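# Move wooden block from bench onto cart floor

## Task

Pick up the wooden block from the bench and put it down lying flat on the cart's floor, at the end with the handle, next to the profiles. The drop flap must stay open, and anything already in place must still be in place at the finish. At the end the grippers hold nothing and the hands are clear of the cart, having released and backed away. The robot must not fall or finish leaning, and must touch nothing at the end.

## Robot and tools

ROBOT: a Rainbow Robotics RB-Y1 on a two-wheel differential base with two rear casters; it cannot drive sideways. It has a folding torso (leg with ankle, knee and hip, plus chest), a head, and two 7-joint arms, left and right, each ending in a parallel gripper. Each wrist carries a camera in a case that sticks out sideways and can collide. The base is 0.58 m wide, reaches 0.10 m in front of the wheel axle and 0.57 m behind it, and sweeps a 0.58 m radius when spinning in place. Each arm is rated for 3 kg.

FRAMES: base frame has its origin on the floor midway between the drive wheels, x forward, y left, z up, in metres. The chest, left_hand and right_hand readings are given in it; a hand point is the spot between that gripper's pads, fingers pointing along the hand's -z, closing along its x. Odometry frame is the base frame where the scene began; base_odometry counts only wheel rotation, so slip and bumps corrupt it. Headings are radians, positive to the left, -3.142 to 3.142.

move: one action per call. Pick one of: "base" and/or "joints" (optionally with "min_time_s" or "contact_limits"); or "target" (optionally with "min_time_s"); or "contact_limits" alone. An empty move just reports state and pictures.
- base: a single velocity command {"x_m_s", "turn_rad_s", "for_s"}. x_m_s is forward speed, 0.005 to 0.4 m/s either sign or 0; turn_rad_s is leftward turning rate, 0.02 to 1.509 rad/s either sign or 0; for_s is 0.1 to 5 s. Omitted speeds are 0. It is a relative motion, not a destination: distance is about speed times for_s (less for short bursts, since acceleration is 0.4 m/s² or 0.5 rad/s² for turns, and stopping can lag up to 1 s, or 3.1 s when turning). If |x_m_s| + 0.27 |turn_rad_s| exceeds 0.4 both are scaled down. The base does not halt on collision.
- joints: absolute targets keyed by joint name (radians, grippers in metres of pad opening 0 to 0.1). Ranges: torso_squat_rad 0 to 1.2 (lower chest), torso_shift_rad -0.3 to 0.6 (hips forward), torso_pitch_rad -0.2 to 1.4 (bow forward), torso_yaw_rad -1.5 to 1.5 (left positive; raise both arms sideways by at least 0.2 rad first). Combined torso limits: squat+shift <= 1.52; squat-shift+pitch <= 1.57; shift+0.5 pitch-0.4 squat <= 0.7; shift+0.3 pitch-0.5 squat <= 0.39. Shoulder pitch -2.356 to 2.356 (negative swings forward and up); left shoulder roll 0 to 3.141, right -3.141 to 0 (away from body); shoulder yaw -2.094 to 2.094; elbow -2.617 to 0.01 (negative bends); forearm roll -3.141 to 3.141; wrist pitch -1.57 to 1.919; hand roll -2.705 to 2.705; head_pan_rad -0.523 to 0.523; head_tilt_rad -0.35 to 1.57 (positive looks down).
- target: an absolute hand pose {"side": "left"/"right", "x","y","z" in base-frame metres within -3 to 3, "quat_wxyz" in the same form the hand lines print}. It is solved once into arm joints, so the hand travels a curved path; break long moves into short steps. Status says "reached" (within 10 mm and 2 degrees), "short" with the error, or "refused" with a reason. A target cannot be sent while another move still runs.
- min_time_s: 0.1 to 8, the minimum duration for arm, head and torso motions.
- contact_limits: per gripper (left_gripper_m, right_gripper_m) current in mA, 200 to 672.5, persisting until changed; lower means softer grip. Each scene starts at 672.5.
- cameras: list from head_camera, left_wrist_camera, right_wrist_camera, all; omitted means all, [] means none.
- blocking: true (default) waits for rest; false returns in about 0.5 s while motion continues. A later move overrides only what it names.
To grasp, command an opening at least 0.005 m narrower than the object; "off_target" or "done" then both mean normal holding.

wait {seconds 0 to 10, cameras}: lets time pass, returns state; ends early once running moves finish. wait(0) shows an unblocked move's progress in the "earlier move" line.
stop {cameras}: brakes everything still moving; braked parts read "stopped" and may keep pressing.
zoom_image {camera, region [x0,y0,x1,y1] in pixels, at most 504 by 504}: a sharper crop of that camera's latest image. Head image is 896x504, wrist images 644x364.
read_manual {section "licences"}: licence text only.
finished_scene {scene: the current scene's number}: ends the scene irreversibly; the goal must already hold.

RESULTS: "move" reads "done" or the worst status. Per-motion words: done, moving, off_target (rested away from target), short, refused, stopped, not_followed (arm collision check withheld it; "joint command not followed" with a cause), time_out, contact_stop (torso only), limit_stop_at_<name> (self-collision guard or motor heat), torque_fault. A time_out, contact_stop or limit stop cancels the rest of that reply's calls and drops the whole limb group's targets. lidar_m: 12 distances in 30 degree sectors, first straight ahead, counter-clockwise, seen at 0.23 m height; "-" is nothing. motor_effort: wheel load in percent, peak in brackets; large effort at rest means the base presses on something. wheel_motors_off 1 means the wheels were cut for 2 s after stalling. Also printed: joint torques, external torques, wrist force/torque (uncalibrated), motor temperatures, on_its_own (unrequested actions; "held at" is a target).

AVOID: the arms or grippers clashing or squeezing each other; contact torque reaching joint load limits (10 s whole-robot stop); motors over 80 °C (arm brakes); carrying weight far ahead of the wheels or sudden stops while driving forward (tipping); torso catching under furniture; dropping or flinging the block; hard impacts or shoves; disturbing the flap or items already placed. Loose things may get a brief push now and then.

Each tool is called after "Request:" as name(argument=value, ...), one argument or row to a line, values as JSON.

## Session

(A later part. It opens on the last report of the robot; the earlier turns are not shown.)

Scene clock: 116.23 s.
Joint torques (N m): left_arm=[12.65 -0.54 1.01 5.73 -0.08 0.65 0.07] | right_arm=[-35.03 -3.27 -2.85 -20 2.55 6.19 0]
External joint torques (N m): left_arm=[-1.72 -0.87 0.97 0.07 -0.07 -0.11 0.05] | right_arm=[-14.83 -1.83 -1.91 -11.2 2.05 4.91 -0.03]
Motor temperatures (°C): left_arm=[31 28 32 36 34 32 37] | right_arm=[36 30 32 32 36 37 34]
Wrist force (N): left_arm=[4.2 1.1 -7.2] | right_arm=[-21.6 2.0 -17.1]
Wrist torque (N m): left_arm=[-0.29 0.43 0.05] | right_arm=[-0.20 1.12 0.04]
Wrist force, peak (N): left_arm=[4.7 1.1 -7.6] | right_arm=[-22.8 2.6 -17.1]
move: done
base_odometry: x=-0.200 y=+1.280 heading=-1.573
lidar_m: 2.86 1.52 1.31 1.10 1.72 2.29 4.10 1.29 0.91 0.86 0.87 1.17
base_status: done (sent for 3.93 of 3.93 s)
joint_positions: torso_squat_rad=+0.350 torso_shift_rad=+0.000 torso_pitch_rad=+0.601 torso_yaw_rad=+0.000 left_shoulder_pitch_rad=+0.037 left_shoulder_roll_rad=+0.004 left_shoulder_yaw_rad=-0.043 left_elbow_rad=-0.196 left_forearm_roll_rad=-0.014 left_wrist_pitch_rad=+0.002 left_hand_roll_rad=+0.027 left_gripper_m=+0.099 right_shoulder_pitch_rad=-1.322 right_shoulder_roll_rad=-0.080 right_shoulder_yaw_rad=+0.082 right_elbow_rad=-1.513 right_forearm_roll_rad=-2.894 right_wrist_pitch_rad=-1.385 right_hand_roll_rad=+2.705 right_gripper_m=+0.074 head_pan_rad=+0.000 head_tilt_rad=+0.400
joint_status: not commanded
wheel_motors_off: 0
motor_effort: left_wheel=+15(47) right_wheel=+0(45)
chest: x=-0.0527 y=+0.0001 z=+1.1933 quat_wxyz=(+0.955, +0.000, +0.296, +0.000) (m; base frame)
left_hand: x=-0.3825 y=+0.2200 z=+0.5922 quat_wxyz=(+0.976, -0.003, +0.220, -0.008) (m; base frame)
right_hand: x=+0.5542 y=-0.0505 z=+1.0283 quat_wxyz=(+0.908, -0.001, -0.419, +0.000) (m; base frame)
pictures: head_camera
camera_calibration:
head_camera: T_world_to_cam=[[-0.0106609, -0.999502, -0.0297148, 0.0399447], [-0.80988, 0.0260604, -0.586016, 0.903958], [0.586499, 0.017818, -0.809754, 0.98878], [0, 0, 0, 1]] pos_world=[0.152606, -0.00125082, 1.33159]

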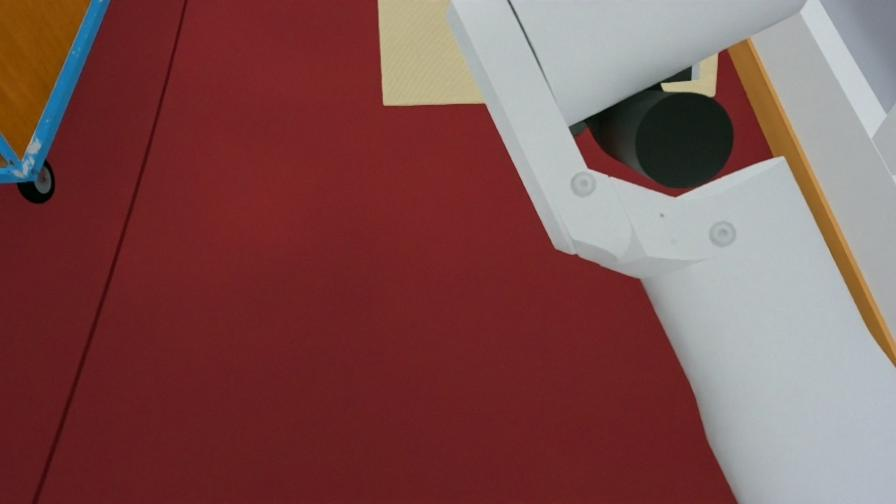

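Request:
move(
  base={"x_m_s": 0.25, "for_s": 5},
  cameras=[],
)

Request:
move(
  base={"x_m_s": 0.2, "for_s": 1},
  cameras=["head_camera"],
)

Request:
move(
  base={"turn_rad_s": 0.4, "for_s": 3.93},
  cameras=["head_camera"],
)

Scene clock: 123.30 s.
Joint torques (N m): left_arm=[13.69 -0.53 0.58 5.66 -0.11 0.53 0.03] | right_arm=[-34.57 -3.16 -2.12 -19.99 2.62 5.99 0.17]
External joint torques (N m): left_arm=[-0.68 -0.86 0.54 0 -0.1 -0.23 0] | right_arm=[-14.37 -1.72 -1.18 -11.19 2.11 4.71 0.13]
Motor temperatures (°C): left_arm=[31 28 32 36 34 32 37] | right_arm=[36 30 32 33 36 37 34]
Wrist force (N): left_arm=[3.9 1.1 -7.5] | right_arm=[-22.1 1.2 -16.9]
Wrist torque (N m): left_arm=[-0.24 0.40 0.08] | right_arm=[-0.16 1.08 0.04]
Wrist force, peak (N): left_arm=[4.7 1.6 -7.7] | right_arm=[-23.5 1.4 -17.4]
move: done
base_odometry: x=-0.203 y=+0.030 heading=-1.572
lidar_m: 2.66 1.45 1.03 0.98 1.24 1.68 3.76 1.20 0.86 0.80 0.81 1.09
base_status: done (sent for 5 of 5 s)
joint_positions: torso_squat_rad=+0.350 torso_shift_rad=+0.001 torso_pitch_rad=+0.601 torso_yaw_rad=+0.000 left_shoulder_pitch_rad=+0.037 left_shoulder_roll_rad=+0.004 left_shoulder_yaw_rad=-0.043 left_elbow_rad=-0.196 left_forearm_roll_rad=-0.014 left_wrist_pitch_rad=+0.002 left_hand_roll_rad=+0.027 left_gripper_m=+0.099 right_shoulder_pitch_rad=-1.322 right_shoulder_roll_rad=-0.081 right_shoulder_yaw_rad=+0.082 right_elbow_rad=-1.513 right_forearm_roll_rad=-2.894 right_wrist_pitch_rad=-1.385 right_hand_roll_rad=+2.705 right_gripper_m=+0.074 head_pan_rad=+0.000 head_tilt_rad=+0.400
joint_status: not commanded
wheel_motors_off: 0
motor_effort: left_wheel=+1(48) right_wheel=-1(37)
chest: x=-0.0526 y=+0.0001 z=+1.1932 quat_wxyz=(+0.955, +0.000, +0.296, +0.000) (m; base frame)
left_hand: x=-0.3823 y=+0.2200 z=+0.5921 quat_wxyz=(+0.976, -0.003, +0.219, -0.008) (m; base frame)
right_hand: x=+0.5543 y=-0.0505 z=+1.0283 quat_wxyz=(+0.908, -0.001, -0.419, +0.000) (m; base frame)
pictures: none
No camera images: "cameras" was empty.

Scene clock: 125.17 s.
Joint torques (N m): left_arm=[13.47 -0.75 0.72 5.68 -0.15 0.6 0.04] | right_arm=[-34.97 -2.9 -1.82 -19.93 2.6 6.18 0.06]
External joint torques (N m): left_arm=[-0.89 -1.08 0.68 0.02 -0.14 -0.15 0.02] | right_arm=[-14.78 -1.45 -0.88 -11.13 2.1 4.9 0.02]
Motor temperatures (°C): left_arm=[31 28 32 36 34 32 37] | right_arm=[36 30 32 33 36 38 34]
Wrist force (N): left_arm=[3.7 1.7 -7.3] | right_arm=[-21.4 1.4 -17.3]
Wrist torque (N m): left_arm=[-0.30 0.34 0.08] | right_arm=[-0.16 1.19 0.06]
Wrist force, peak (N): left_arm=[4.1 1.5 -7.8] | right_arm=[-24.8 1.9 -16.5]
move: done
base_odometry: x=-0.203 y=-0.170 heading=-1.572
lidar_m: 2.63 2.64 1.04 0.98 1.01 1.84 3.81 1.18 0.84 0.79 0.81 1.07
base_status: done (sent for 1 of 1 s)
joint_positions: torso_squat_rad=+0.350 torso_shift_rad=+0.000 torso_pitch_rad=+0.601 torso_yaw_rad=+0.000 left_shoulder_pitch_rad=+0.037 left_shoulder_roll_rad=+0.004 left_shoulder_yaw_rad=-0.043 left_elbow_rad=-0.196 left_forearm_roll_rad=-0.014 left_wrist_pitch_rad=+0.002 left_hand_roll_rad=+0.027 left_gripper_m=+0.099 right_shoulder_pitch_rad=-1.322 right_shoulder_roll_rad=-0.081 right_shoulder_yaw_rad=+0.082 right_elbow_rad=-1.513 right_forearm_roll_rad=-2.894 right_wrist_pitch_rad=-1.385 right_hand_roll_rad=+2.705 right_gripper_m=+0.074 head_pan_rad=+0.000 head_tilt_rad=+0.400
joint_status: not commanded
wheel_motors_off: 0
motor_effort: left_wheel=+1(24) right_wheel=-2(23)
chest: x=-0.0526 y=+0.0001 z=+1.1932 quat_wxyz=(+0.955, +0.000, +0.296, +0.000) (m; base frame)
left_hand: x=-0.3823 y=+0.2200 z=+0.5921 quat_wxyz=(+0.976, -0.003, +0.219, -0.008) (m; base frame)
right_hand: x=+0.5543 y=-0.0505 z=+1.0283 quat_wxyz=(+0.908, -0.001, -0.419, +0.000) (m; base frame)
pictures: head_camera
camera_calibration:
head_camera: T_world_to_cam=[[-0.0106634, -0.999501, -0.0297164, 0.0399482], [-0.809928, 0.0260619, -0.58595, 0.903958], [0.586432, 0.0178199, -0.809802, 0.988795], [0, 0, 0, 1]] pos_world=[0.152706, -0.00125082, 1.33159]

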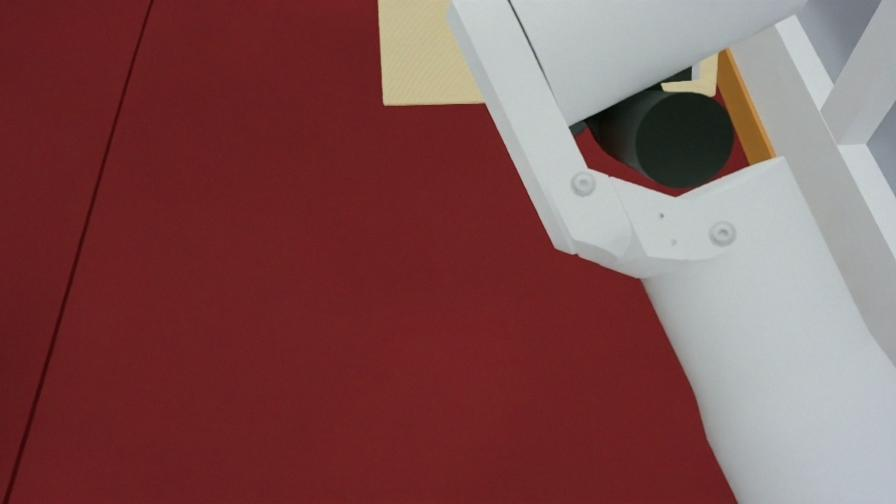

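Scene clock: 130.23 s.
Joint torques (N m): left_arm=[13.39 -0.7 0.52 5.77 -0.1 0.58 0.03] | right_arm=[-34.44 -3.35 -2.23 -19.99 2.45 6.15 0.17]
External joint torques (N m): left_arm=[-0.97 -1.03 0.48 0.11 -0.09 -0.18 0.01] | right_arm=[-14.24 -1.9 -1.29 -11.19 1.94 4.87 0.13]
Motor temperatures (°C): left_arm=[31 28 32 36 34 32 37] | right_arm=[36 30 32 33 36 38 34]
Wrist force (N): left_arm=[3.4 1.8 -7.0] | right_arm=[-21.2 0.8 -16.8]
Wrist torque (N m): left_arm=[-0.37 0.32 0.06] | right_arm=[-0.24 1.17 0.05]
Wrist force, peak (N): left_arm=[4.3 1.6 -7.8] | right_arm=[-22.0 1.4 -18.1]
move: done
base_odometry: x=-0.204 y=-0.170 heading=+0.000
lidar_m: 0.98 1.03 1.84 3.55 1.17 0.81 0.78 0.82 1.11 2.76 2.60 1.04
base_status: done (sent for 3.93 of 3.93 s)
joint_positions: torso_squat_rad=+0.350 torso_shift_rad=+0.000 torso_pitch_rad=+0.601 torso_yaw_rad=+0.000 left_shoulder_pitch_rad=+0.037 left_shoulder_roll_rad=+0.004 left_shoulder_yaw_rad=-0.043 left_elbow_rad=-0.196 left_forearm_roll_rad=-0.014 left_wrist_pitch_rad=+0.002 left_hand_roll_rad=+0.027 left_gripper_m=+0.099 right_shoulder_pitch_rad=-1.322 right_shoulder_roll_rad=-0.081 right_shoulder_yaw_rad=+0.082 right_elbow_rad=-1.513 right_forearm_roll_rad=-2.894 right_wrist_pitch_rad=-1.385 right_hand_roll_rad=+2.705 right_gripper_m=+0.074 head_pan_rad=+0.000 head_tilt_rad=+0.400
joint_status: not commanded
wheel_motors_off: 0
motor_effort: left_wheel=-2(41) right_wheel=+18(36)
chest: x=-0.0526 y=+0.0001 z=+1.1932 quat_wxyz=(+0.955, +0.000, +0.296, +0.000) (m; base frame)
left_hand: x=-0.3823 y=+0.2200 z=+0.5921 quat_wxyz=(+0.976, -0.003, +0.219, -0.008) (m; base frame)
right_hand: x=+0.5543 y=-0.0505 z=+1.0283 quat_wxyz=(+0.908, -0.001, -0.419, +0.000) (m; base frame)
pictures: head_camera
camera_calibration:
head_camera: T_world_to_cam=[[-0.0106634, -0.999501, -0.0297164, 0.0399482], [-0.809928, 0.0260619, -0.58595, 0.903958], [0.586432, 0.0178199, -0.809802, 0.988795], [0, 0, 0, 1]] pos_world=[0.152706, -0.00125082, 1.33159]

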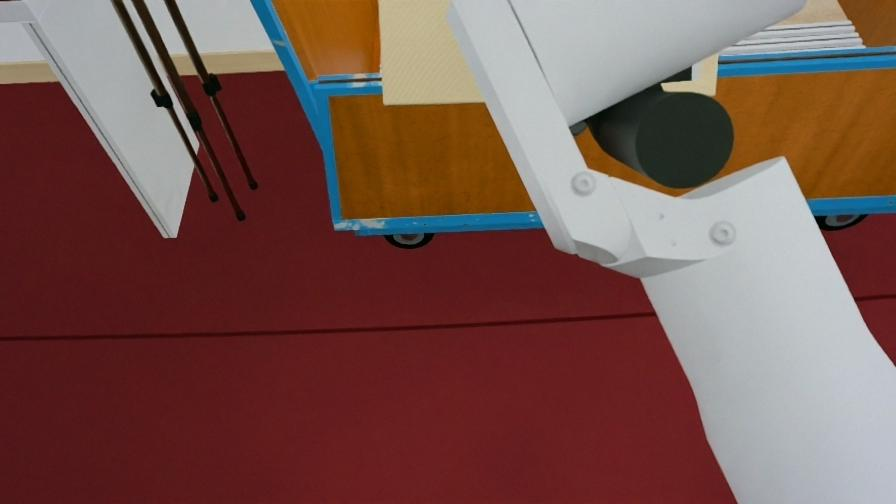

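Request:
move(
  joints={"head_tilt_rad": 0.1},
  cameras=["head_camera", "left_wrist_camera"],
)

Request:
zoom_image(
  camera="head_camera",
  region=[250, 100, 896, 460],
)

Scene clock: 131.87 s.
Joint torques (N m): left_arm=[13.23 -0.73 0.73 5.67 -0.1 0.58 -0.04] | right_arm=[-34.84 -2.92 -2.12 -20.06 2.68 6.13 0.01]
External joint torques (N m): left_arm=[-1.13 -1.06 0.69 0.01 -0.09 -0.17 -0.06] | right_arm=[-14.64 -1.48 -1.18 -11.26 2.18 4.85 -0.03]
Motor temperatures (°C): left_arm=[31 28 32 36 34 32 37] | right_arm=[36 30 32 33 36 38 34]
Wrist force (N): left_arm=[3.3 1.1 -7.7] | right_arm=[-21.4 1.1 -17.5]
Wrist torque (N m): left_arm=[-0.28 0.31 0.07] | right_arm=[-0.17 1.22 0.07]
Wrist force, peak (N): left_arm=[3.3 2.0 -8.0] | right_arm=[-22.3 1.6 -17.6]
move: done
base_odometry: x=-0.204 y=-0.170 heading=+0.000
lidar_m: 0.98 1.04 1.85 3.55 1.15 0.81 0.78 0.82 1.09 2.75 2.61 1.04
base_status: not commanded
joint_positions: torso_squat_rad=+0.350 torso_shift_rad=+0.000 torso_pitch_rad=+0.601 torso_yaw_rad=+0.000 left_shoulder_pitch_rad=+0.037 left_shoulder_roll_rad=+0.004 left_shoulder_yaw_rad=-0.043 left_elbow_rad=-0.196 left_forearm_roll_rad=-0.014 left_wrist_pitch_rad=+0.002 left_hand_roll_rad=+0.027 left_gripper_m=+0.099 right_shoulder_pitch_rad=-1.322 right_shoulder_roll_rad=-0.081 right_shoulder_yaw_rad=+0.082 right_elbow_rad=-1.513 right_forearm_roll_rad=-2.894 right_wrist_pitch_rad=-1.385 right_hand_roll_rad=+2.705 right_gripper_m=+0.074 head_pan_rad=+0.000 head_tilt_rad=+0.100
joint_status: all done
wheel_motors_off: 0
motor_effort: left_wheel=-1(2) right_wheel=+16(18)
chest: x=-0.0526 y=+0.0001 z=+1.1932 quat_wxyz=(+0.955, +0.000, +0.296, +0.000) (m; base frame)
left_hand: x=-0.3823 y=+0.2200 z=+0.5921 quat_wxyz=(+0.976, -0.003, +0.219, -0.008) (m; base frame)
right_hand: x=+0.5543 y=-0.0505 z=+1.0283 quat_wxyz=(+0.908, -0.001, -0.419, +0.000) (m; base frame)
pictures: head_camera, left_wrist_camera
camera_calibration:
head_camera: T_world_to_cam=[[-0.00140692, -0.999501, -0.0315409, 0.0416732], [-0.600586, 0.0260634, -0.799135, 1.17433], [0.799559, 0.0178187, -0.600323, 0.690068], [0, 0, 0, 1]] pos_world=[0.153594, -0.00125081, 1.35403]
left_wrist_camera: T_world_to_cam=[[0.899778, 0.00945435, -0.436245, 0.599686], [0.208732, -0.887283, 0.411291, 0.0605538], [-0.383184, -0.461129, -0.800331, 0.501408], [0, 0, 0, 1]] pos_world=[-0.360092, 0.279273, 0.637998]

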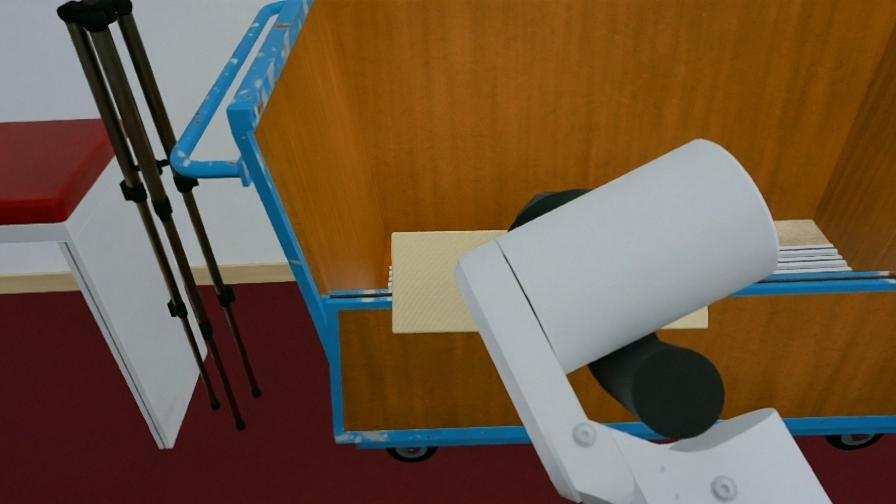

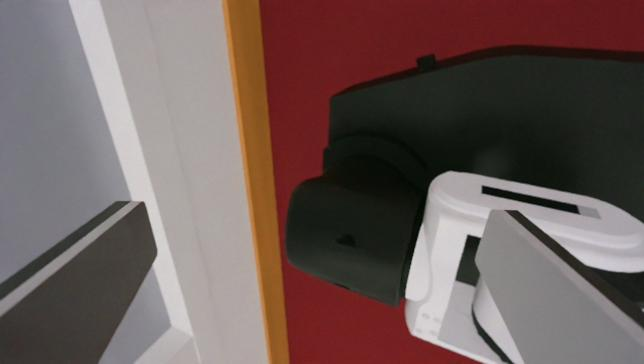

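Region (250, 100, 896, 460) is 646x360 pixels. A region can be at most 504 by 504 pixels.

Request:
move(
  base={"x_m_s": 0.15, "for_s": 2},
  joints={"torso_squat_rad": 0.1, "head_tilt_rad": 0.35},
  cameras=["head_camera"],
)

Request:
move(
  target={"side": "left", "x": 0.35, "y": 0.3, "z": 1.1, "quat_wxyz": [0.9659, 0, -0.2588, 0]},
  cameras=["head_camera", "left_wrist_camera"],
)

Scene clock: 142.50 s.
Joint torques (N m): left_arm=[13.82 -0.42 0.74 5.61 -0.13 0.62 0] | right_arm=[-34.71 -3.14 -1.97 -19.92 2.76 6.05 -0.03]
External joint torques (N m): left_arm=[-0.54 -0.75 0.7 -0.05 -0.12 -0.13 -0.02] | right_arm=[-14.52 -1.69 -1.02 -11.13 2.26 4.77 -0.07]
Motor temperatures (°C): left_arm=[31 28 32 36 34 32 37] | right_arm=[37 30 32 34 36 38 34]
Wrist force (N): left_arm=[2.9 1.9 -7.1] | right_arm=[-21.6 1.6 -17.3]
Wrist torque (N m): left_arm=[-0.40 0.27 0.01] | right_arm=[-0.18 1.16 0.03]
Wrist force, peak (N): left_arm=[4.7 0.8 -7.9] | right_arm=[-23.9 2.2 -17.6]
move: done
base_odometry: x=+0.097 y=-0.170 heading=+0.001
lidar_m: 0.69 0.71 1.68 4.82 1.60 1.13 1.08 1.13 1.51 3.83 1.01 0.72
base_status: done (sent for 2 of 2 s)
joint_positions: torso_squat_rad=+0.100 torso_shift_rad=+0.000 torso_pitch_rad=+0.601 torso_yaw_rad=+0.000 left_shoulder_pitch_rad=+0.037 left_shoulder_roll_rad=+0.004 left_shoulder_yaw_rad=-0.043 left_elbow_rad=-0.196 left_forearm_roll_rad=-0.014 left_wrist_pitch_rad=+0.002 left_hand_roll_rad=+0.027 left_gripper_m=+0.099 right_shoulder_pitch_rad=-1.322 right_shoulder_roll_rad=-0.081 right_shoulder_yaw_rad=+0.082 right_elbow_rad=-1.513 right_forearm_roll_rad=-2.894 right_wrist_pitch_rad=-1.385 right_hand_roll_rad=+2.705 right_gripper_m=+0.074 head_pan_rad=+0.000 head_tilt_rad=+0.350
joint_status: all done
wheel_motors_off: 0
motor_effort: left_wheel=+6(34) right_wheel=-5(47)
chest: x=-0.0526 y=+0.0001 z=+1.2322 quat_wxyz=(+0.955, +0.000, +0.296, +0.000) (m; base frame)
left_hand: x=-0.3823 y=+0.2200 z=+0.6310 quat_wxyz=(+0.976, -0.003, +0.219, -0.008) (m; base frame)
right_hand: x=+0.5543 y=-0.0505 z=+1.0672 quat_wxyz=(+0.908, -0.001, -0.419, +0.000) (m; base frame)
pictures: head_camera
camera_calibration:
head_camera: T_world_to_cam=[[-0.0091656, -0.999501, -0.0302127, 0.041673], [-0.779619, 0.0260631, -0.625712, 0.979395], [0.626187, 0.0178194, -0.779469, 0.975173], [0, 0, 0, 1]] pos_world=[0.153296, -0.00125082, 1.37419]

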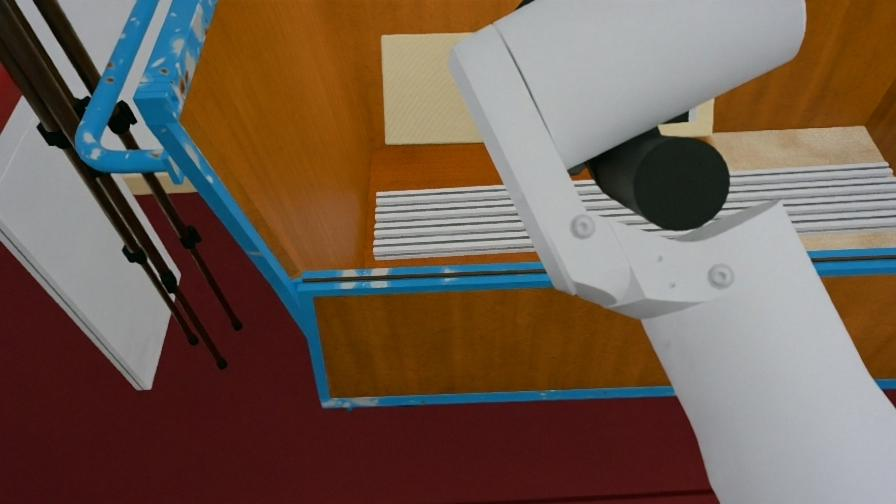

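Scene clock: 145.37 s.
Joint torques (N m): left_arm=[-7.97 8.75 10.92 1.26 -1.19 -0.93 -0.17] | right_arm=[-35 -3.01 -2.32 -19.99 2.68 6.07 0.12]
External joint torques (N m): left_arm=[0.27 -2.7 1.42 0.6 -0.42 -0.4 -0.14] | right_arm=[-14.81 -1.56 -1.38 -11.19 2.17 4.79 0.08]
Motor temperatures (°C): left_arm=[31 28 32 36 34 32 37] | right_arm=[37 30 32 34 36 38 34]
Wrist force (N): left_arm=[-1.9 1.7 -7.3] | right_arm=[-22.1 1.3 -17.4]
Wrist torque (N m): left_arm=[-0.37 0.06 0.13] | right_arm=[-0.18 1.12 0.06]
Wrist force, peak (N): left_arm=[2.9 -0.2 -8.4] | right_arm=[-22.5 2.2 -17.7]
move: done
base_odometry: x=+0.097 y=-0.170 heading=+0.001
lidar_m: 0.69 0.72 1.67 4.83 1.60 1.13 1.07 1.14 1.50 3.82 1.02 0.72
base_status: not commanded
joint_positions: torso_squat_rad=+0.100 torso_shift_rad=+0.000 torso_pitch_rad=+0.601 torso_yaw_rad=+0.000 left_shoulder_pitch_rad=-0.241 left_shoulder_roll_rad=+1.738 left_shoulder_yaw_rad=+0.326 left_elbow_rad=-2.385 left_forearm_roll_rad=+1.159 left_wrist_pitch_rad=+1.164 left_hand_roll_rad=+1.065 left_gripper_m=+0.099 right_shoulder_pitch_rad=-1.322 right_shoulder_roll_rad=-0.081 right_shoulder_yaw_rad=+0.082 right_elbow_rad=-1.513 right_forearm_roll_rad=-2.894 right_wrist_pitch_rad=-1.385 right_hand_roll_rad=+2.705 right_gripper_m=+0.074 head_pan_rad=+0.000 head_tilt_rad=+0.350
joint_status: all done
wheel_motors_off: 0
motor_effort: left_wheel=+5(10) right_wheel=-5(8)
chest: x=-0.0526 y=+0.0000 z=+1.2322 quat_wxyz=(+0.955, +0.000, +0.296, +0.000) (m; base frame)
left_hand: x=+0.3499 y=+0.3001 z=+1.1002 quat_wxyz=(+0.966, +0.000, -0.259, +0.000) (m; base frame)
left_hand_status: reached (checked arc, planned for 2.5 s): 0 mm and 0.0 deg off.
right_hand: x=+0.5543 y=-0.0506 z=+1.0672 quat_wxyz=(+0.908, -0.001, -0.419, +0.000) (m; base frame)
pictures: head_camera, left_wrist_camera
camera_calibration:
head_camera: T_world_to_cam=[[-0.00910177, -0.9995, -0.0302895, 0.0417685], [-0.779571, 0.0260628, -0.625771, 0.979469], [0.626248, 0.0179172, -0.779418, 0.975093], [0, 0, 0, 1]] pos_world=[0.153296, -0.00125106, 1.37419]
left_wrist_camera: T_world_to_cam=[[0.86972, 0.026855, 0.492814, -0.855147], [-0.20579, -0.887845, 0.411561, -0.0852502], [0.448595, -0.459359, -0.76665, 0.896864], [0, 0, 0, 1]] pos_world=[0.323867, 0.359258, 1.1441]

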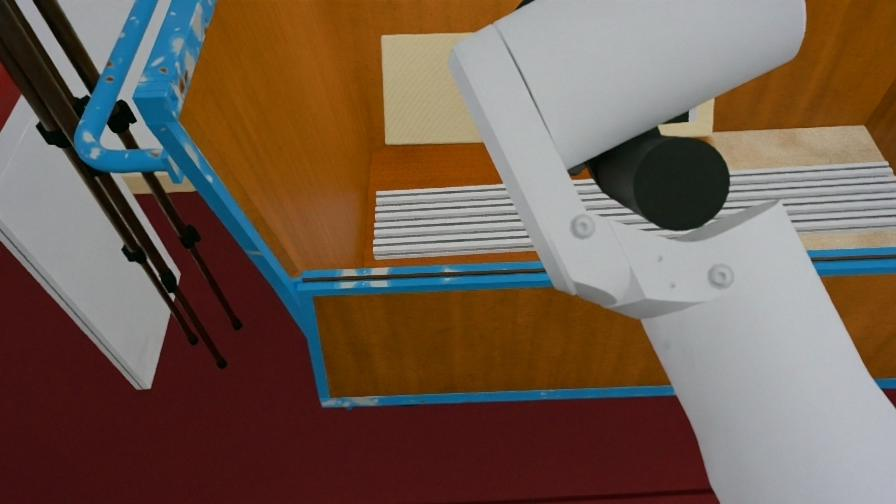

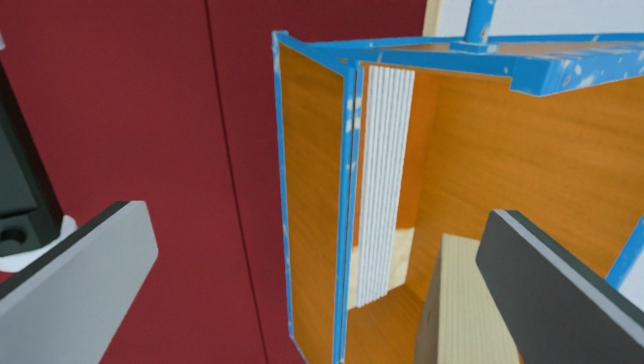

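Request:
move(
  joints={"left_shoulder_pitch_rad": 0.037, "left_shoulder_roll_rad": 0.15, "left_shoulder_yaw_rad": -0.043, "left_elbow_rad": -0.196, "left_forearm_roll_rad": -0.014, "left_wrist_pitch_rad": 0.0, "left_hand_roll_rad": 0.027},
  min_time_s=2.5,
  cameras=[],
)

Request:
move(
  target={"side": "right", "x": 0.5, "y": -0.12, "z": 1.07, "quat_wxyz": [0.853, 0.147, -0.354, 0.354]},
  min_time_s=4,
)

Scene clock: 176.73 s.
Joint torques (N m): left_arm=[12.9 3.04 0.7 5.25 0.29 0.6 0.19] | right_arm=[-34.65 -2.63 -1.93 -19.86 2.66 6.28 0.06]
External joint torques (N m): left_arm=[-2.14 -0.63 0.36 -0.47 0.29 -0.17 0.16] | right_arm=[-14.45 -1.18 -0.99 -11.06 2.16 5 0.02]
Motor temperatures (°C): left_arm=[31 28 32 35 34 32 37] | right_arm=[37 30 32 35 36 38 34]
Wrist force (N): left_arm=[3.7 0.5 -7.8] | right_arm=[-21.8 1.9 -17.6]
Wrist torque (N m): left_arm=[-0.27 0.30 0.07] | right_arm=[-0.13 1.19 0.06]
Wrist force, peak (N): left_arm=[0.9 -0.5 -8.9] | right_arm=[-23.1 3.3 -17.7]
move: done
base_odometry: x=+0.097 y=-0.170 heading=+0.001
lidar_m: 0.68 0.72 1.69 4.83 1.61 1.14 1.08 1.13 1.50 3.82 1.00 0.71
base_status: not commanded
joint_positions: torso_squat_rad=+0.100 torso_shift_rad=+0.000 torso_pitch_rad=+0.601 torso_yaw_rad=+0.000 left_shoulder_pitch_rad=+0.037 left_shoulder_roll_rad=+0.150 left_shoulder_yaw_rad=-0.043 left_elbow_rad=-0.196 left_forearm_roll_rad=-0.014 left_wrist_pitch_rad=+0.000 left_hand_roll_rad=+0.027 left_gripper_m=+0.099 right_shoulder_pitch_rad=-1.322 right_shoulder_roll_rad=-0.081 right_shoulder_yaw_rad=+0.082 right_elbow_rad=-1.513 right_forearm_roll_rad=-2.894 right_wrist_pitch_rad=-1.385 right_hand_roll_rad=+2.705 right_gripper_m=+0.074 head_pan_rad=+0.000 head_tilt_rad=+0.350
joint_status: all done
wheel_motors_off: 0
motor_effort: left_wheel=+7(9) right_wheel=-6(8)
chest: x=-0.0526 y=+0.0000 z=+1.2322 quat_wxyz=(+0.955, +0.000, +0.296, +0.000) (m; base frame)
left_hand: x=-0.3784 y=+0.3304 z=+0.6381 quat_wxyz=(+0.973, +0.064, +0.219, -0.038) (m; base frame)
right_hand: x=+0.5543 y=-0.0506 z=+1.0672 quat_wxyz=(+0.908, -0.001, -0.419, +0.000) (m; base frame)
pictures: none
No camera images: "cameras" was empty.

Scene clock: 181.07 s.
Joint torques (N m): left_arm=[13.48 3.21 0.62 5.24 0.22 0.54 0.2] | right_arm=[-26.25 -9.16 -12.8 -17.63 4.71 5.91 0.13]
External joint torques (N m): left_arm=[-1.55 -0.51 0.29 -0.48 0.22 -0.23 0.18] | right_arm=[-11.86 -2.75 -5.66 -10.39 3.7 4.7 0.09]
Motor temperatures (°C): left_arm=[31 28 32 35 34 32 37] | right_arm=[37 30 32 35 36 38 34]
Wrist force (N): left_arm=[3.4 0.5 -7.8] | right_arm=[-24.4 9.7 -10.4]
Wrist torque (N m): left_arm=[-0.27 0.29 0.06] | right_arm=[0.25 1.29 0.10]
Wrist force, peak (N): left_arm=[4.5 0.9 -7.7] | right_arm=[-25.1 4.7 -13.4]
move: short
base_odometry: x=+0.097 y=-0.170 heading=+0.001
lidar_m: 0.69 0.72 1.68 4.82 1.60 1.14 1.08 1.14 1.52 3.82 1.01 0.73
base_status: not commanded
joint_positions: torso_squat_rad=+0.100 torso_shift_rad=+0.000 torso_pitch_rad=+0.601 torso_yaw_rad=+0.000 left_shoulder_pitch_rad=+0.037 left_shoulder_roll_rad=+0.150 left_shoulder_yaw_rad=-0.043 left_elbow_rad=-0.196 left_forearm_roll_rad=-0.014 left_wrist_pitch_rad=+0.000 left_hand_roll_rad=+0.027 left_gripper_m=+0.099 right_shoulder_pitch_rad=-0.941 right_shoulder_roll_rad=-0.691 right_shoulder_yaw_rad=+0.405 right_elbow_rad=-2.024 right_forearm_roll_rad=-3.142 right_wrist_pitch_rad=-1.087 right_hand_roll_rad=+2.705 right_gripper_m=+0.074 head_pan_rad=+0.000 head_tilt_rad=+0.350
joint_status: all done
wheel_motors_off: 0
motor_effort: left_wheel=+8(9) right_wheel=-6(8)
chest: x=-0.0526 y=+0.0000 z=+1.2322 quat_wxyz=(+0.955, +0.000, +0.296, +0.000) (m; base frame)
left_hand: x=-0.3784 y=+0.3304 z=+0.6381 quat_wxyz=(+0.973, +0.064, +0.219, -0.038) (m; base frame)
right_hand: x=+0.4992 y=-0.1203 z=+1.0668 quat_wxyz=(+0.813, -0.044, -0.537, +0.221) (m; base frame)
right_hand_status: short (checked arc, as near as the solve gets, planned for 4.0 s): 3 mm and 34.4 deg off. The place is met; only the turn is off.
pictures: head_camera, left_wrist_camera, right_wrist_camera
camera_calibration:
head_camera: T_world_to_cam=[[-0.00910177, -0.9995, -0.0302895, 0.0417685], [-0.779571, 0.0260628, -0.625771, 0.979469], [0.626248, 0.0179172, -0.779418, 0.975093], [0, 0, 0, 1]] pos_world=[0.153296, -0.00125106, 1.37419]
left_wrist_camera: T_world_to_cam=[[0.899488, -0.0175265, -0.436594, 0.624171], [0.129096, -0.943929, 0.303861, 0.195891], [-0.41744, -0.329682, -0.84679, 0.563747], [0, 0, 0, 1]] pos_world=[-0.351393, 0.381704, 0.690361]
right_wrist_camera: T_world_to_cam=[[-0.292332, -0.427298, -0.855545, 1.00599], [-0.73295, 0.674753, -0.0865599, 0.566446], [0.614269, 0.601768, -0.51044, 0.382528], [0, 0, 0, 1]] pos_world=[0.474286, -0.182544, 1.10496]

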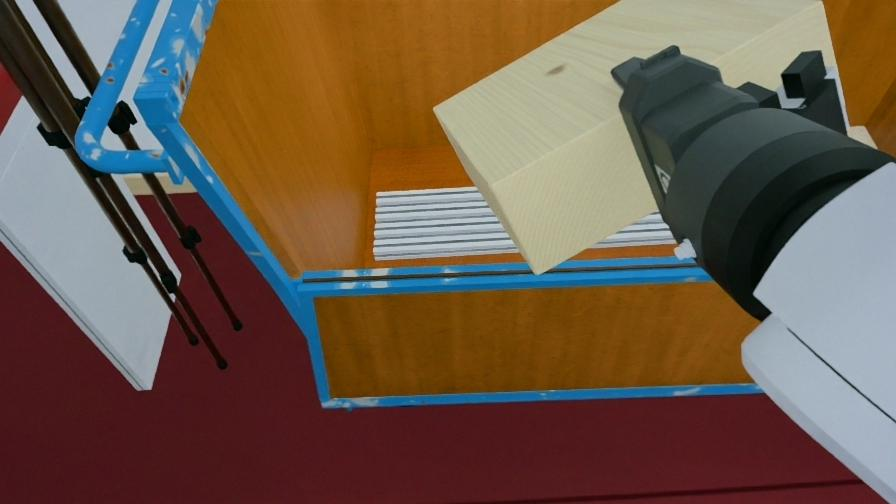

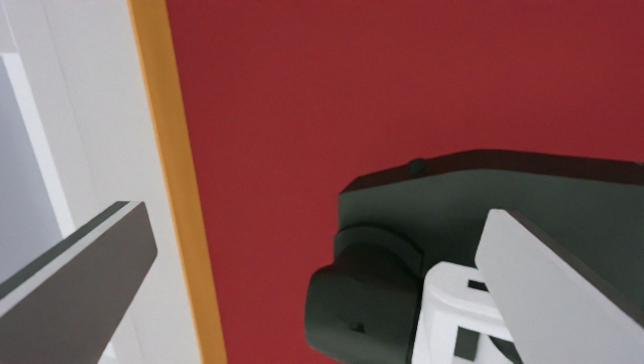

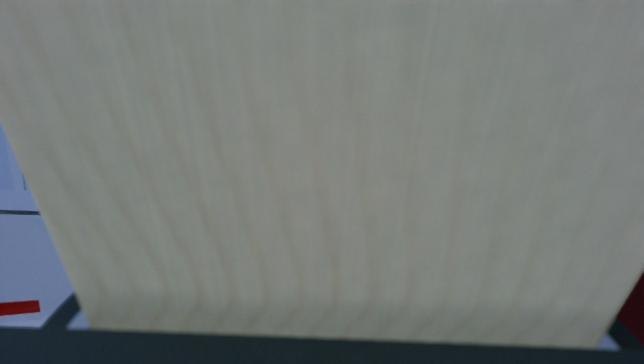

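Request:
move(
  base={"x_m_s": -0.2, "for_s": 1.5},
  cameras=[],
)

Request:
move(
  joints={"right_shoulder_pitch_rad": -0.7, "right_shoulder_roll_rad": -0.35, "right_shoulder_yaw_rad": 0.0, "right_elbow_rad": -1.1},
  min_time_s=4,
  cameras=["head_camera"],
)

Scene clock: 186.87 s.
Joint torques (N m): left_arm=[13.4 2.53 0.82 5.44 0.28 0.58 0.12] | right_arm=[-27.26 -8.58 -13.35 -16.68 4.87 5.85 0.04]
External joint torques (N m): left_arm=[-1.63 -1.2 0.48 -0.28 0.28 -0.19 0.09] | right_arm=[-12.88 -2.18 -6.21 -9.45 3.86 4.64 0]
Motor temperatures (°C): left_arm=[31 28 32 36 34 32 37] | right_arm=[37 30 32 35 36 38 34]
Wrist force (N): left_arm=[3.4 0.1 -6.8] | right_arm=[-24.5 10.0 -11.0]
Wrist torque (N m): left_arm=[-0.19 0.30 0.03] | right_arm=[0.32 1.27 0.11]
Wrist force, peak (N): left_arm=[3.3 0.7 -8.2] | right_arm=[-25.1 9.7 -12.3]
move: done
base_odometry: x=-0.204 y=-0.170 heading=+0.002
lidar_m: 0.98 1.02 1.84 3.50 1.15 0.82 0.78 0.81 1.10 2.76 2.61 1.04
base_status: done (sent for 1.5 of 1.5 s)
joint_positions: torso_squat_rad=+0.100 torso_shift_rad=+0.000 torso_pitch_rad=+0.601 torso_yaw_rad=+0.000 left_shoulder_pitch_rad=+0.037 left_shoulder_roll_rad=+0.150 left_shoulder_yaw_rad=-0.043 left_elbow_rad=-0.196 left_forearm_roll_rad=-0.014 left_wrist_pitch_rad=+0.000 left_hand_roll_rad=+0.027 left_gripper_m=+0.099 right_shoulder_pitch_rad=-0.941 right_shoulder_roll_rad=-0.691 right_shoulder_yaw_rad=+0.405 right_elbow_rad=-2.024 right_forearm_roll_rad=-3.142 right_wrist_pitch_rad=-1.087 right_hand_roll_rad=+2.705 right_gripper_m=+0.074 head_pan_rad=+0.000 head_tilt_rad=+0.350
joint_status: not commanded
wheel_motors_off: 0
motor_effort: left_wheel=+12(35) right_wheel=-12(26)
chest: x=-0.0527 y=+0.0000 z=+1.2322 quat_wxyz=(+0.955, +0.000, +0.296, +0.000) (m; base frame)
left_hand: x=-0.3783 y=+0.3305 z=+0.6380 quat_wxyz=(+0.973, +0.064, +0.219, -0.038) (m; base frame)
right_hand: x=+0.4991 y=-0.1203 z=+1.0668 quat_wxyz=(+0.813, -0.044, -0.537, +0.221) (m; base frame)
pictures: none
No camera images: "cameras" was empty.

Scene clock: 191.17 s.
Joint torques (N m): left_arm=[13.3 3.04 0.61 5.36 0.34 0.59 0.19] | right_arm=[-15.52 -10.25 -5.73 -12.87 2.22 0.6 0.05]
External joint torques (N m): left_arm=[-1.73 -0.69 0.27 -0.35 0.34 -0.18 0.16] | right_arm=[-5.95 -3.1 -3.36 -5.94 1.86 0.51 0.04]
Motor temperatures (°C): left_arm=[31 28 32 36 34 32 37] | right_arm=[37 30 32 34 36 38 34]
Wrist force (N): left_arm=[4.1 0.3 -6.8] | right_arm=[-5.3 7.7 -25.4]
Wrist torque (N m): left_arm=[-0.23 0.43 0.07] | right_arm=[0.05 0.38 -0.04]
Wrist force, peak (N): left_arm=[4.1 0.2 -7.9] | right_arm=[-21.1 7.5 -17.6]
move: done
base_odometry: x=-0.204 y=-0.170 heading=+0.002
lidar_m: 0.98 1.01 1.84 3.53 1.17 0.83 0.78 0.83 1.09 2.76 2.60 1.04
base_status: not commanded
joint_positions: torso_squat_rad=+0.100 torso_shift_rad=+0.000 torso_pitch_rad=+0.601 torso_yaw_rad=+0.000 left_shoulder_pitch_rad=+0.037 left_shoulder_roll_rad=+0.150 left_shoulder_yaw_rad=-0.043 left_elbow_rad=-0.196 left_forearm_roll_rad=-0.014 left_wrist_pitch_rad=+0.000 left_hand_roll_rad=+0.027 left_gripper_m=+0.099 right_shoulder_pitch_rad=-0.699 right_shoulder_roll_rad=-0.349 right_shoulder_yaw_rad=+0.001 right_elbow_rad=-1.099 right_forearm_roll_rad=-3.141 right_wrist_pitch_rad=-1.086 right_hand_roll_rad=+2.705 right_gripper_m=+0.074 head_pan_rad=+0.000 head_tilt_rad=+0.350
joint_status: all done
wheel_motors_off: 0
motor_effort: left_wheel=+11(13) right_wheel=-12(16)
chest: x=-0.0527 y=+0.0000 z=+1.2322 quat_wxyz=(+0.955, +0.000, +0.296, +0.000) (m; base frame)
left_hand: x=-0.3783 y=+0.3305 z=+0.6381 quat_wxyz=(+0.973, +0.064, +0.219, -0.038) (m; base frame)
right_hand: x=+0.3140 y=-0.3357 z=+0.6916 quat_wxyz=(+0.983, -0.123, -0.083, -0.109) (m; base frame)
pictures: head_camera
camera_calibration:
head_camera: T_world_to_cam=[[-0.0091149, -0.999495, -0.0304316, 0.041868], [-0.779485, 0.0261645, -0.625874, 0.979585], [0.626355, 0.0180162, -0.77933, 0.975098], [0, 0, 0, 1]] pos_world=[0.153196, -0.00135101, 1.37429]

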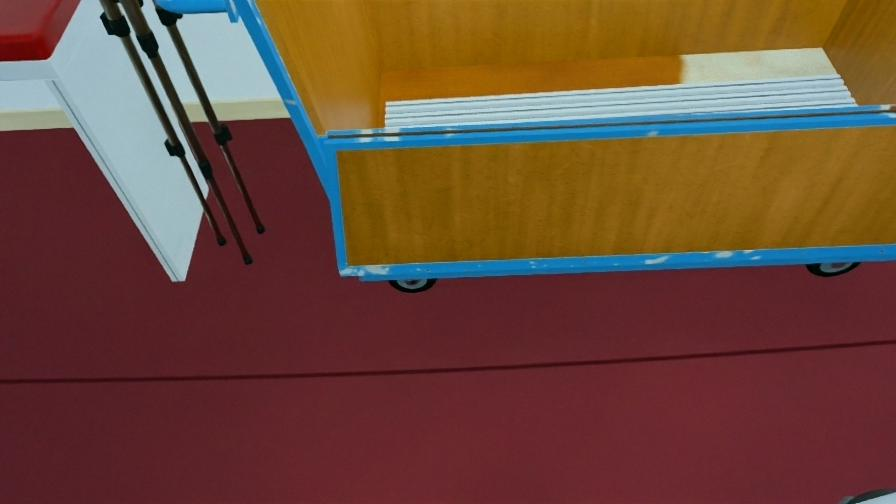

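Request:
move(
  joints={"right_forearm_roll_rad": 0.0, "right_wrist_pitch_rad": 0.6, "right_hand_roll_rad": -0.437},
  min_time_s=5,
  cameras=["head_camera"],
)

Scene clock: 202.17 s.
Joint torques (N m): left_arm=[13.25 2.87 0.64 5.6 0.23 0.6 0.12] | right_arm=[-20.53 -12.09 -5.67 -17.44 1.35 -4.42 -0.28]
External joint torques (N m): left_arm=[-1.78 -0.86 0.3 -0.12 0.23 -0.17 0.1] | right_arm=[-10.07 -4.66 -3.06 -9.62 0.84 -3.41 -0.31]
Motor temperatures (°C): left_arm=[31 28 32 36 34 32 37] | right_arm=[36 30 32 34 36 38 34]
Wrist force (N): left_arm=[3.6 -0.1 -6.9] | right_arm=[-16.0 3.5 -22.2]
Wrist torque (N m): left_arm=[-0.17 0.36 0.08] | right_arm=[-0.24 0.89 0.03]
Wrist force, peak (N): left_arm=[4.0 -0.1 -8.2] | right_arm=[-10.0 9.1 -25.0]
move: done
base_odometry: x=-0.204 y=-0.170 heading=+0.002
lidar_m: 0.98 1.03 1.84 3.52 1.15 0.81 0.78 0.82 1.11 2.76 2.61 1.04
base_status: not commanded
joint_positions: torso_squat_rad=+0.100 torso_shift_rad=+0.000 torso_pitch_rad=+0.601 torso_yaw_rad=+0.000 left_shoulder_pitch_rad=+0.037 left_shoulder_roll_rad=+0.150 left_shoulder_yaw_rad=-0.043 left_elbow_rad=-0.196 left_forearm_roll_rad=-0.014 left_wrist_pitch_rad=+0.000 left_hand_roll_rad=+0.027 left_gripper_m=+0.099 right_shoulder_pitch_rad=-0.698 right_shoulder_roll_rad=-0.349 right_shoulder_yaw_rad=+0.001 right_elbow_rad=-1.098 right_forearm_roll_rad=+0.000 right_wrist_pitch_rad=+0.601 right_hand_roll_rad=-0.437 right_gripper_m=+0.074 head_pan_rad=+0.000 head_tilt_rad=+0.350
joint_status: all done
wheel_motors_off: 0
motor_effort: left_wheel=+12(13) right_wheel=-13(16)
chest: x=-0.0527 y=+0.0000 z=+1.2322 quat_wxyz=(+0.955, +0.000, +0.296, +0.000) (m; base frame)
left_hand: x=-0.3783 y=+0.3305 z=+0.6381 quat_wxyz=(+0.973, +0.064, +0.219, -0.038) (m; base frame)
right_hand: x=+0.4140 y=-0.3049 z=+0.7245 quat_wxyz=(+0.949, -0.043, -0.304, -0.071) (m; base frame)
pictures: head_camera
camera_calibration:
head_camera: T_world_to_cam=[[-0.0091149, -0.999495, -0.0304316, 0.0417681], [-0.779485, 0.0261645, -0.625874, 0.979587], [0.626355, 0.0180162, -0.77933, 0.975099], [0, 0, 0, 1]] pos_world=[0.153196, -0.00145101, 1.37429]

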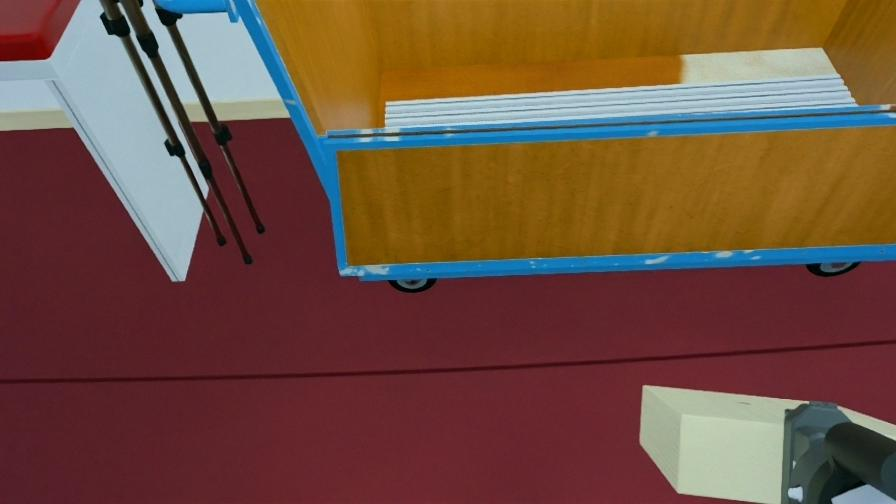

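Request:
move(
  target={"side": "right", "x": 0.42, "y": -0.3, "z": 0.88, "quat_wxyz": [0.8924, 0.099, -0.2391, 0.3696]},
  min_time_s=4,
  cameras=["head_camera"],
)

Request:
move(
  target={"side": "right", "x": 0.42, "y": -0.25, "z": 0.98, "quat_wxyz": [0.683, 0.183, -0.183, 0.683]},
  min_time_s=4,
  cameras=["head_camera"],
)

Scene clock: 208.20 s.
Joint torques (N m): left_arm=[13.51 2.85 0.58 5.51 0.26 0.48 0.24] | right_arm=[-21.85 -19.58 -11.5 -13.39 -2.78 -3.04 0.16]
External joint torques (N m): left_arm=[-1.52 -0.89 0.24 -0.2 0.26 -0.29 0.21] | right_arm=[-10.4 -5.37 -4.04 -6.95 -2.44 -2.24 0.13]
Motor temperatures (°C): left_arm=[31 28 32 36 34 32 37] | right_arm=[36 30 32 34 36 37 34]
Wrist force (N): left_arm=[3.4 0.6 -7.3] | right_arm=[-13.8 1.0 -23.2]
Wrist torque (N m): left_arm=[-0.27 0.30 0.06] | right_arm=[-0.36 0.72 0.01]
Wrist force, peak (N): left_arm=[3.6 0.5 -8.1] | right_arm=[-16.3 4.1 -22.3]
move: done
base_odometry: x=-0.204 y=-0.170 heading=+0.002
lidar_m: 0.99 1.03 1.84 3.53 1.16 0.82 0.77 0.83 1.10 2.76 2.60 1.02
base_status: not commanded
joint_positions: torso_squat_rad=+0.100 torso_shift_rad=+0.000 torso_pitch_rad=+0.601 torso_yaw_rad=+0.000 left_shoulder_pitch_rad=+0.037 left_shoulder_roll_rad=+0.150 left_shoulder_yaw_rad=-0.043 left_elbow_rad=-0.196 left_forearm_roll_rad=-0.014 left_wrist_pitch_rad=+0.000 left_hand_roll_rad=+0.027 left_gripper_m=+0.099 right_shoulder_pitch_rad=-0.715 right_shoulder_roll_rad=-0.848 right_shoulder_yaw_rad=+0.022 right_elbow_rad=-1.447 right_forearm_roll_rad=-1.115 right_wrist_pitch_rad=+1.138 right_hand_roll_rad=+0.705 right_gripper_m=+0.074 head_pan_rad=+0.000 head_tilt_rad=+0.350
joint_status: all done
wheel_motors_off: 0
motor_effort: left_wheel=+11(13) right_wheel=-14(15)
chest: x=-0.0527 y=+0.0000 z=+1.2322 quat_wxyz=(+0.955, +0.000, +0.296, +0.000) (m; base frame)
left_hand: x=-0.3783 y=+0.3305 z=+0.6381 quat_wxyz=(+0.973, +0.064, +0.219, -0.038) (m; base frame)
right_hand: x=+0.4183 y=-0.3002 z=+0.8780 quat_wxyz=(+0.893, +0.100, -0.237, +0.369) (m; base frame)
right_hand_status: reached (checked arc, planned for 4.0 s): 3 mm and 0.3 deg off.
pictures: head_camera
camera_calibration:
head_camera: T_world_to_cam=[[-0.0091149, -0.999495, -0.0304316, 0.0417681], [-0.779485, 0.0261645, -0.625874, 0.979587], [0.626355, 0.0180162, -0.77933, 0.975099], [0, 0, 0, 1]] pos_world=[0.153196, -0.00145101, 1.37429]

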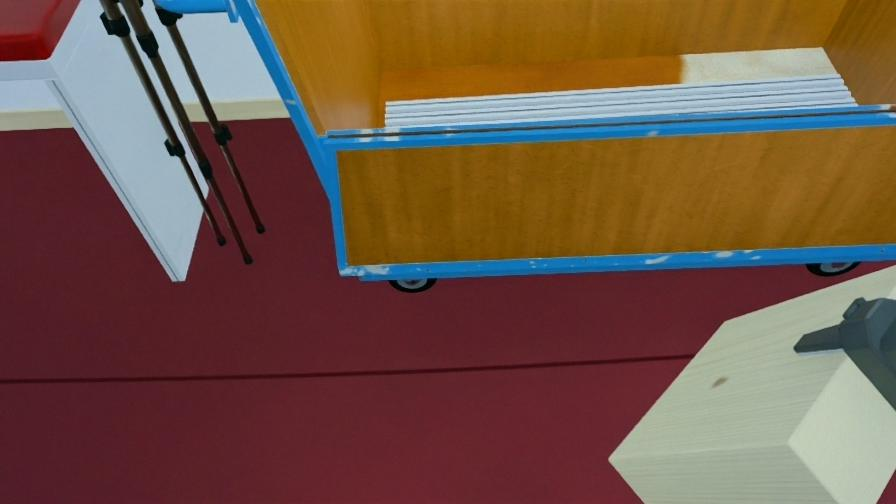

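Scene clock: 212.53 s.
Joint torques (N m): left_arm=[13.48 2.73 0.88 5.56 0.3 0.65 0.17] | right_arm=[-26.96 -19.72 -11.33 -8.54 -4.62 -0.51 0.19]
External joint torques (N m): left_arm=[-1.55 -1 0.54 -0.16 0.3 -0.12 0.15] | right_arm=[-10.75 -5.24 -3.81 -3.17 -3.86 -0.21 0.17]
Motor temperatures (°C): left_arm=[31 28 32 36 34 32 37] | right_arm=[36 30 32 34 36 37 34]
Wrist force (N): left_arm=[4.2 0.7 -7.2] | right_arm=[-13.8 0.7 -23.0]
Wrist torque (N m): left_arm=[-0.24 0.40 0.08] | right_arm=[-0.41 0.79 0.02]
Wrist force, peak (N): left_arm=[3.5 -0.2 -8.6] | right_arm=[-13.2 -0.2 -24.4]
move: done
base_odometry: x=-0.204 y=-0.170 heading=+0.002
lidar_m: 0.98 1.03 1.84 3.52 1.14 0.83 0.77 0.82 1.11 2.76 2.63 1.04
base_status: not commanded
joint_positions: torso_squat_rad=+0.100 torso_shift_rad=+0.000 torso_pitch_rad=+0.601 torso_yaw_rad=+0.000 left_shoulder_pitch_rad=+0.037 left_shoulder_roll_rad=+0.150 left_shoulder_yaw_rad=-0.043 left_elbow_rad=-0.196 left_forearm_roll_rad=-0.014 left_wrist_pitch_rad=+0.000 left_hand_roll_rad=+0.027 left_gripper_m=+0.099 right_shoulder_pitch_rad=-1.110 right_shoulder_roll_rad=-0.954 right_shoulder_yaw_rad=+0.153 right_elbow_rad=-1.259 right_forearm_roll_rad=-1.414 right_wrist_pitch_rad=+1.608 right_hand_roll_rad=+1.332 right_gripper_m=+0.074 head_pan_rad=+0.000 head_tilt_rad=+0.350
joint_status: all done
wheel_motors_off: 0
motor_effort: left_wheel=+12(13) right_wheel=-13(15)
chest: x=-0.0527 y=+0.0000 z=+1.2322 quat_wxyz=(+0.955, +0.000, +0.296, +0.000) (m; base frame)
left_hand: x=-0.3783 y=+0.3305 z=+0.6381 quat_wxyz=(+0.973, +0.064, +0.219, -0.038) (m; base frame)
right_hand: x=+0.4189 y=-0.2501 z=+0.9783 quat_wxyz=(+0.684, +0.184, -0.182, +0.683) (m; base frame)
right_hand_status: reached (checked arc, planned for 4.0 s): 2 mm and 0.2 deg off.
pictures: head_camera
camera_calibration:
head_camera: T_world_to_cam=[[-0.0091149, -0.999495, -0.0304316, 0.0417681], [-0.779485, 0.0261645, -0.625874, 0.979587], [0.626355, 0.0180162, -0.77933, 0.975099], [0, 0, 0, 1]] pos_world=[0.153196, -0.00145101, 1.37429]

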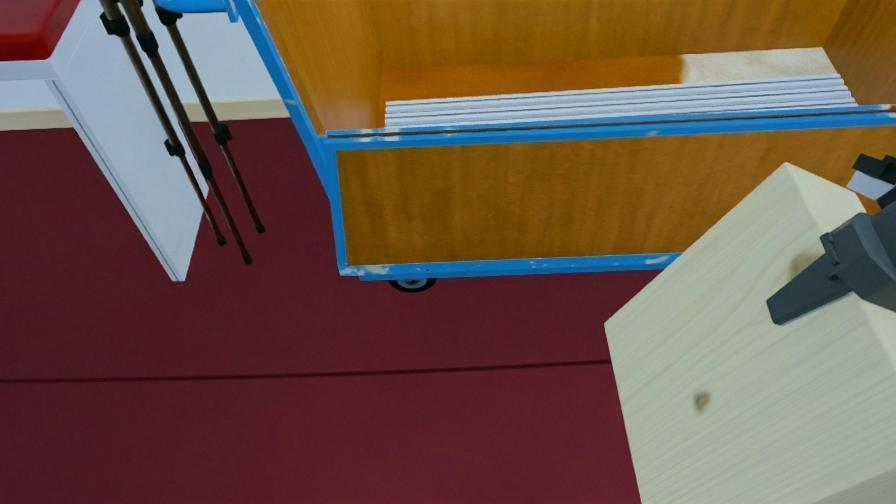

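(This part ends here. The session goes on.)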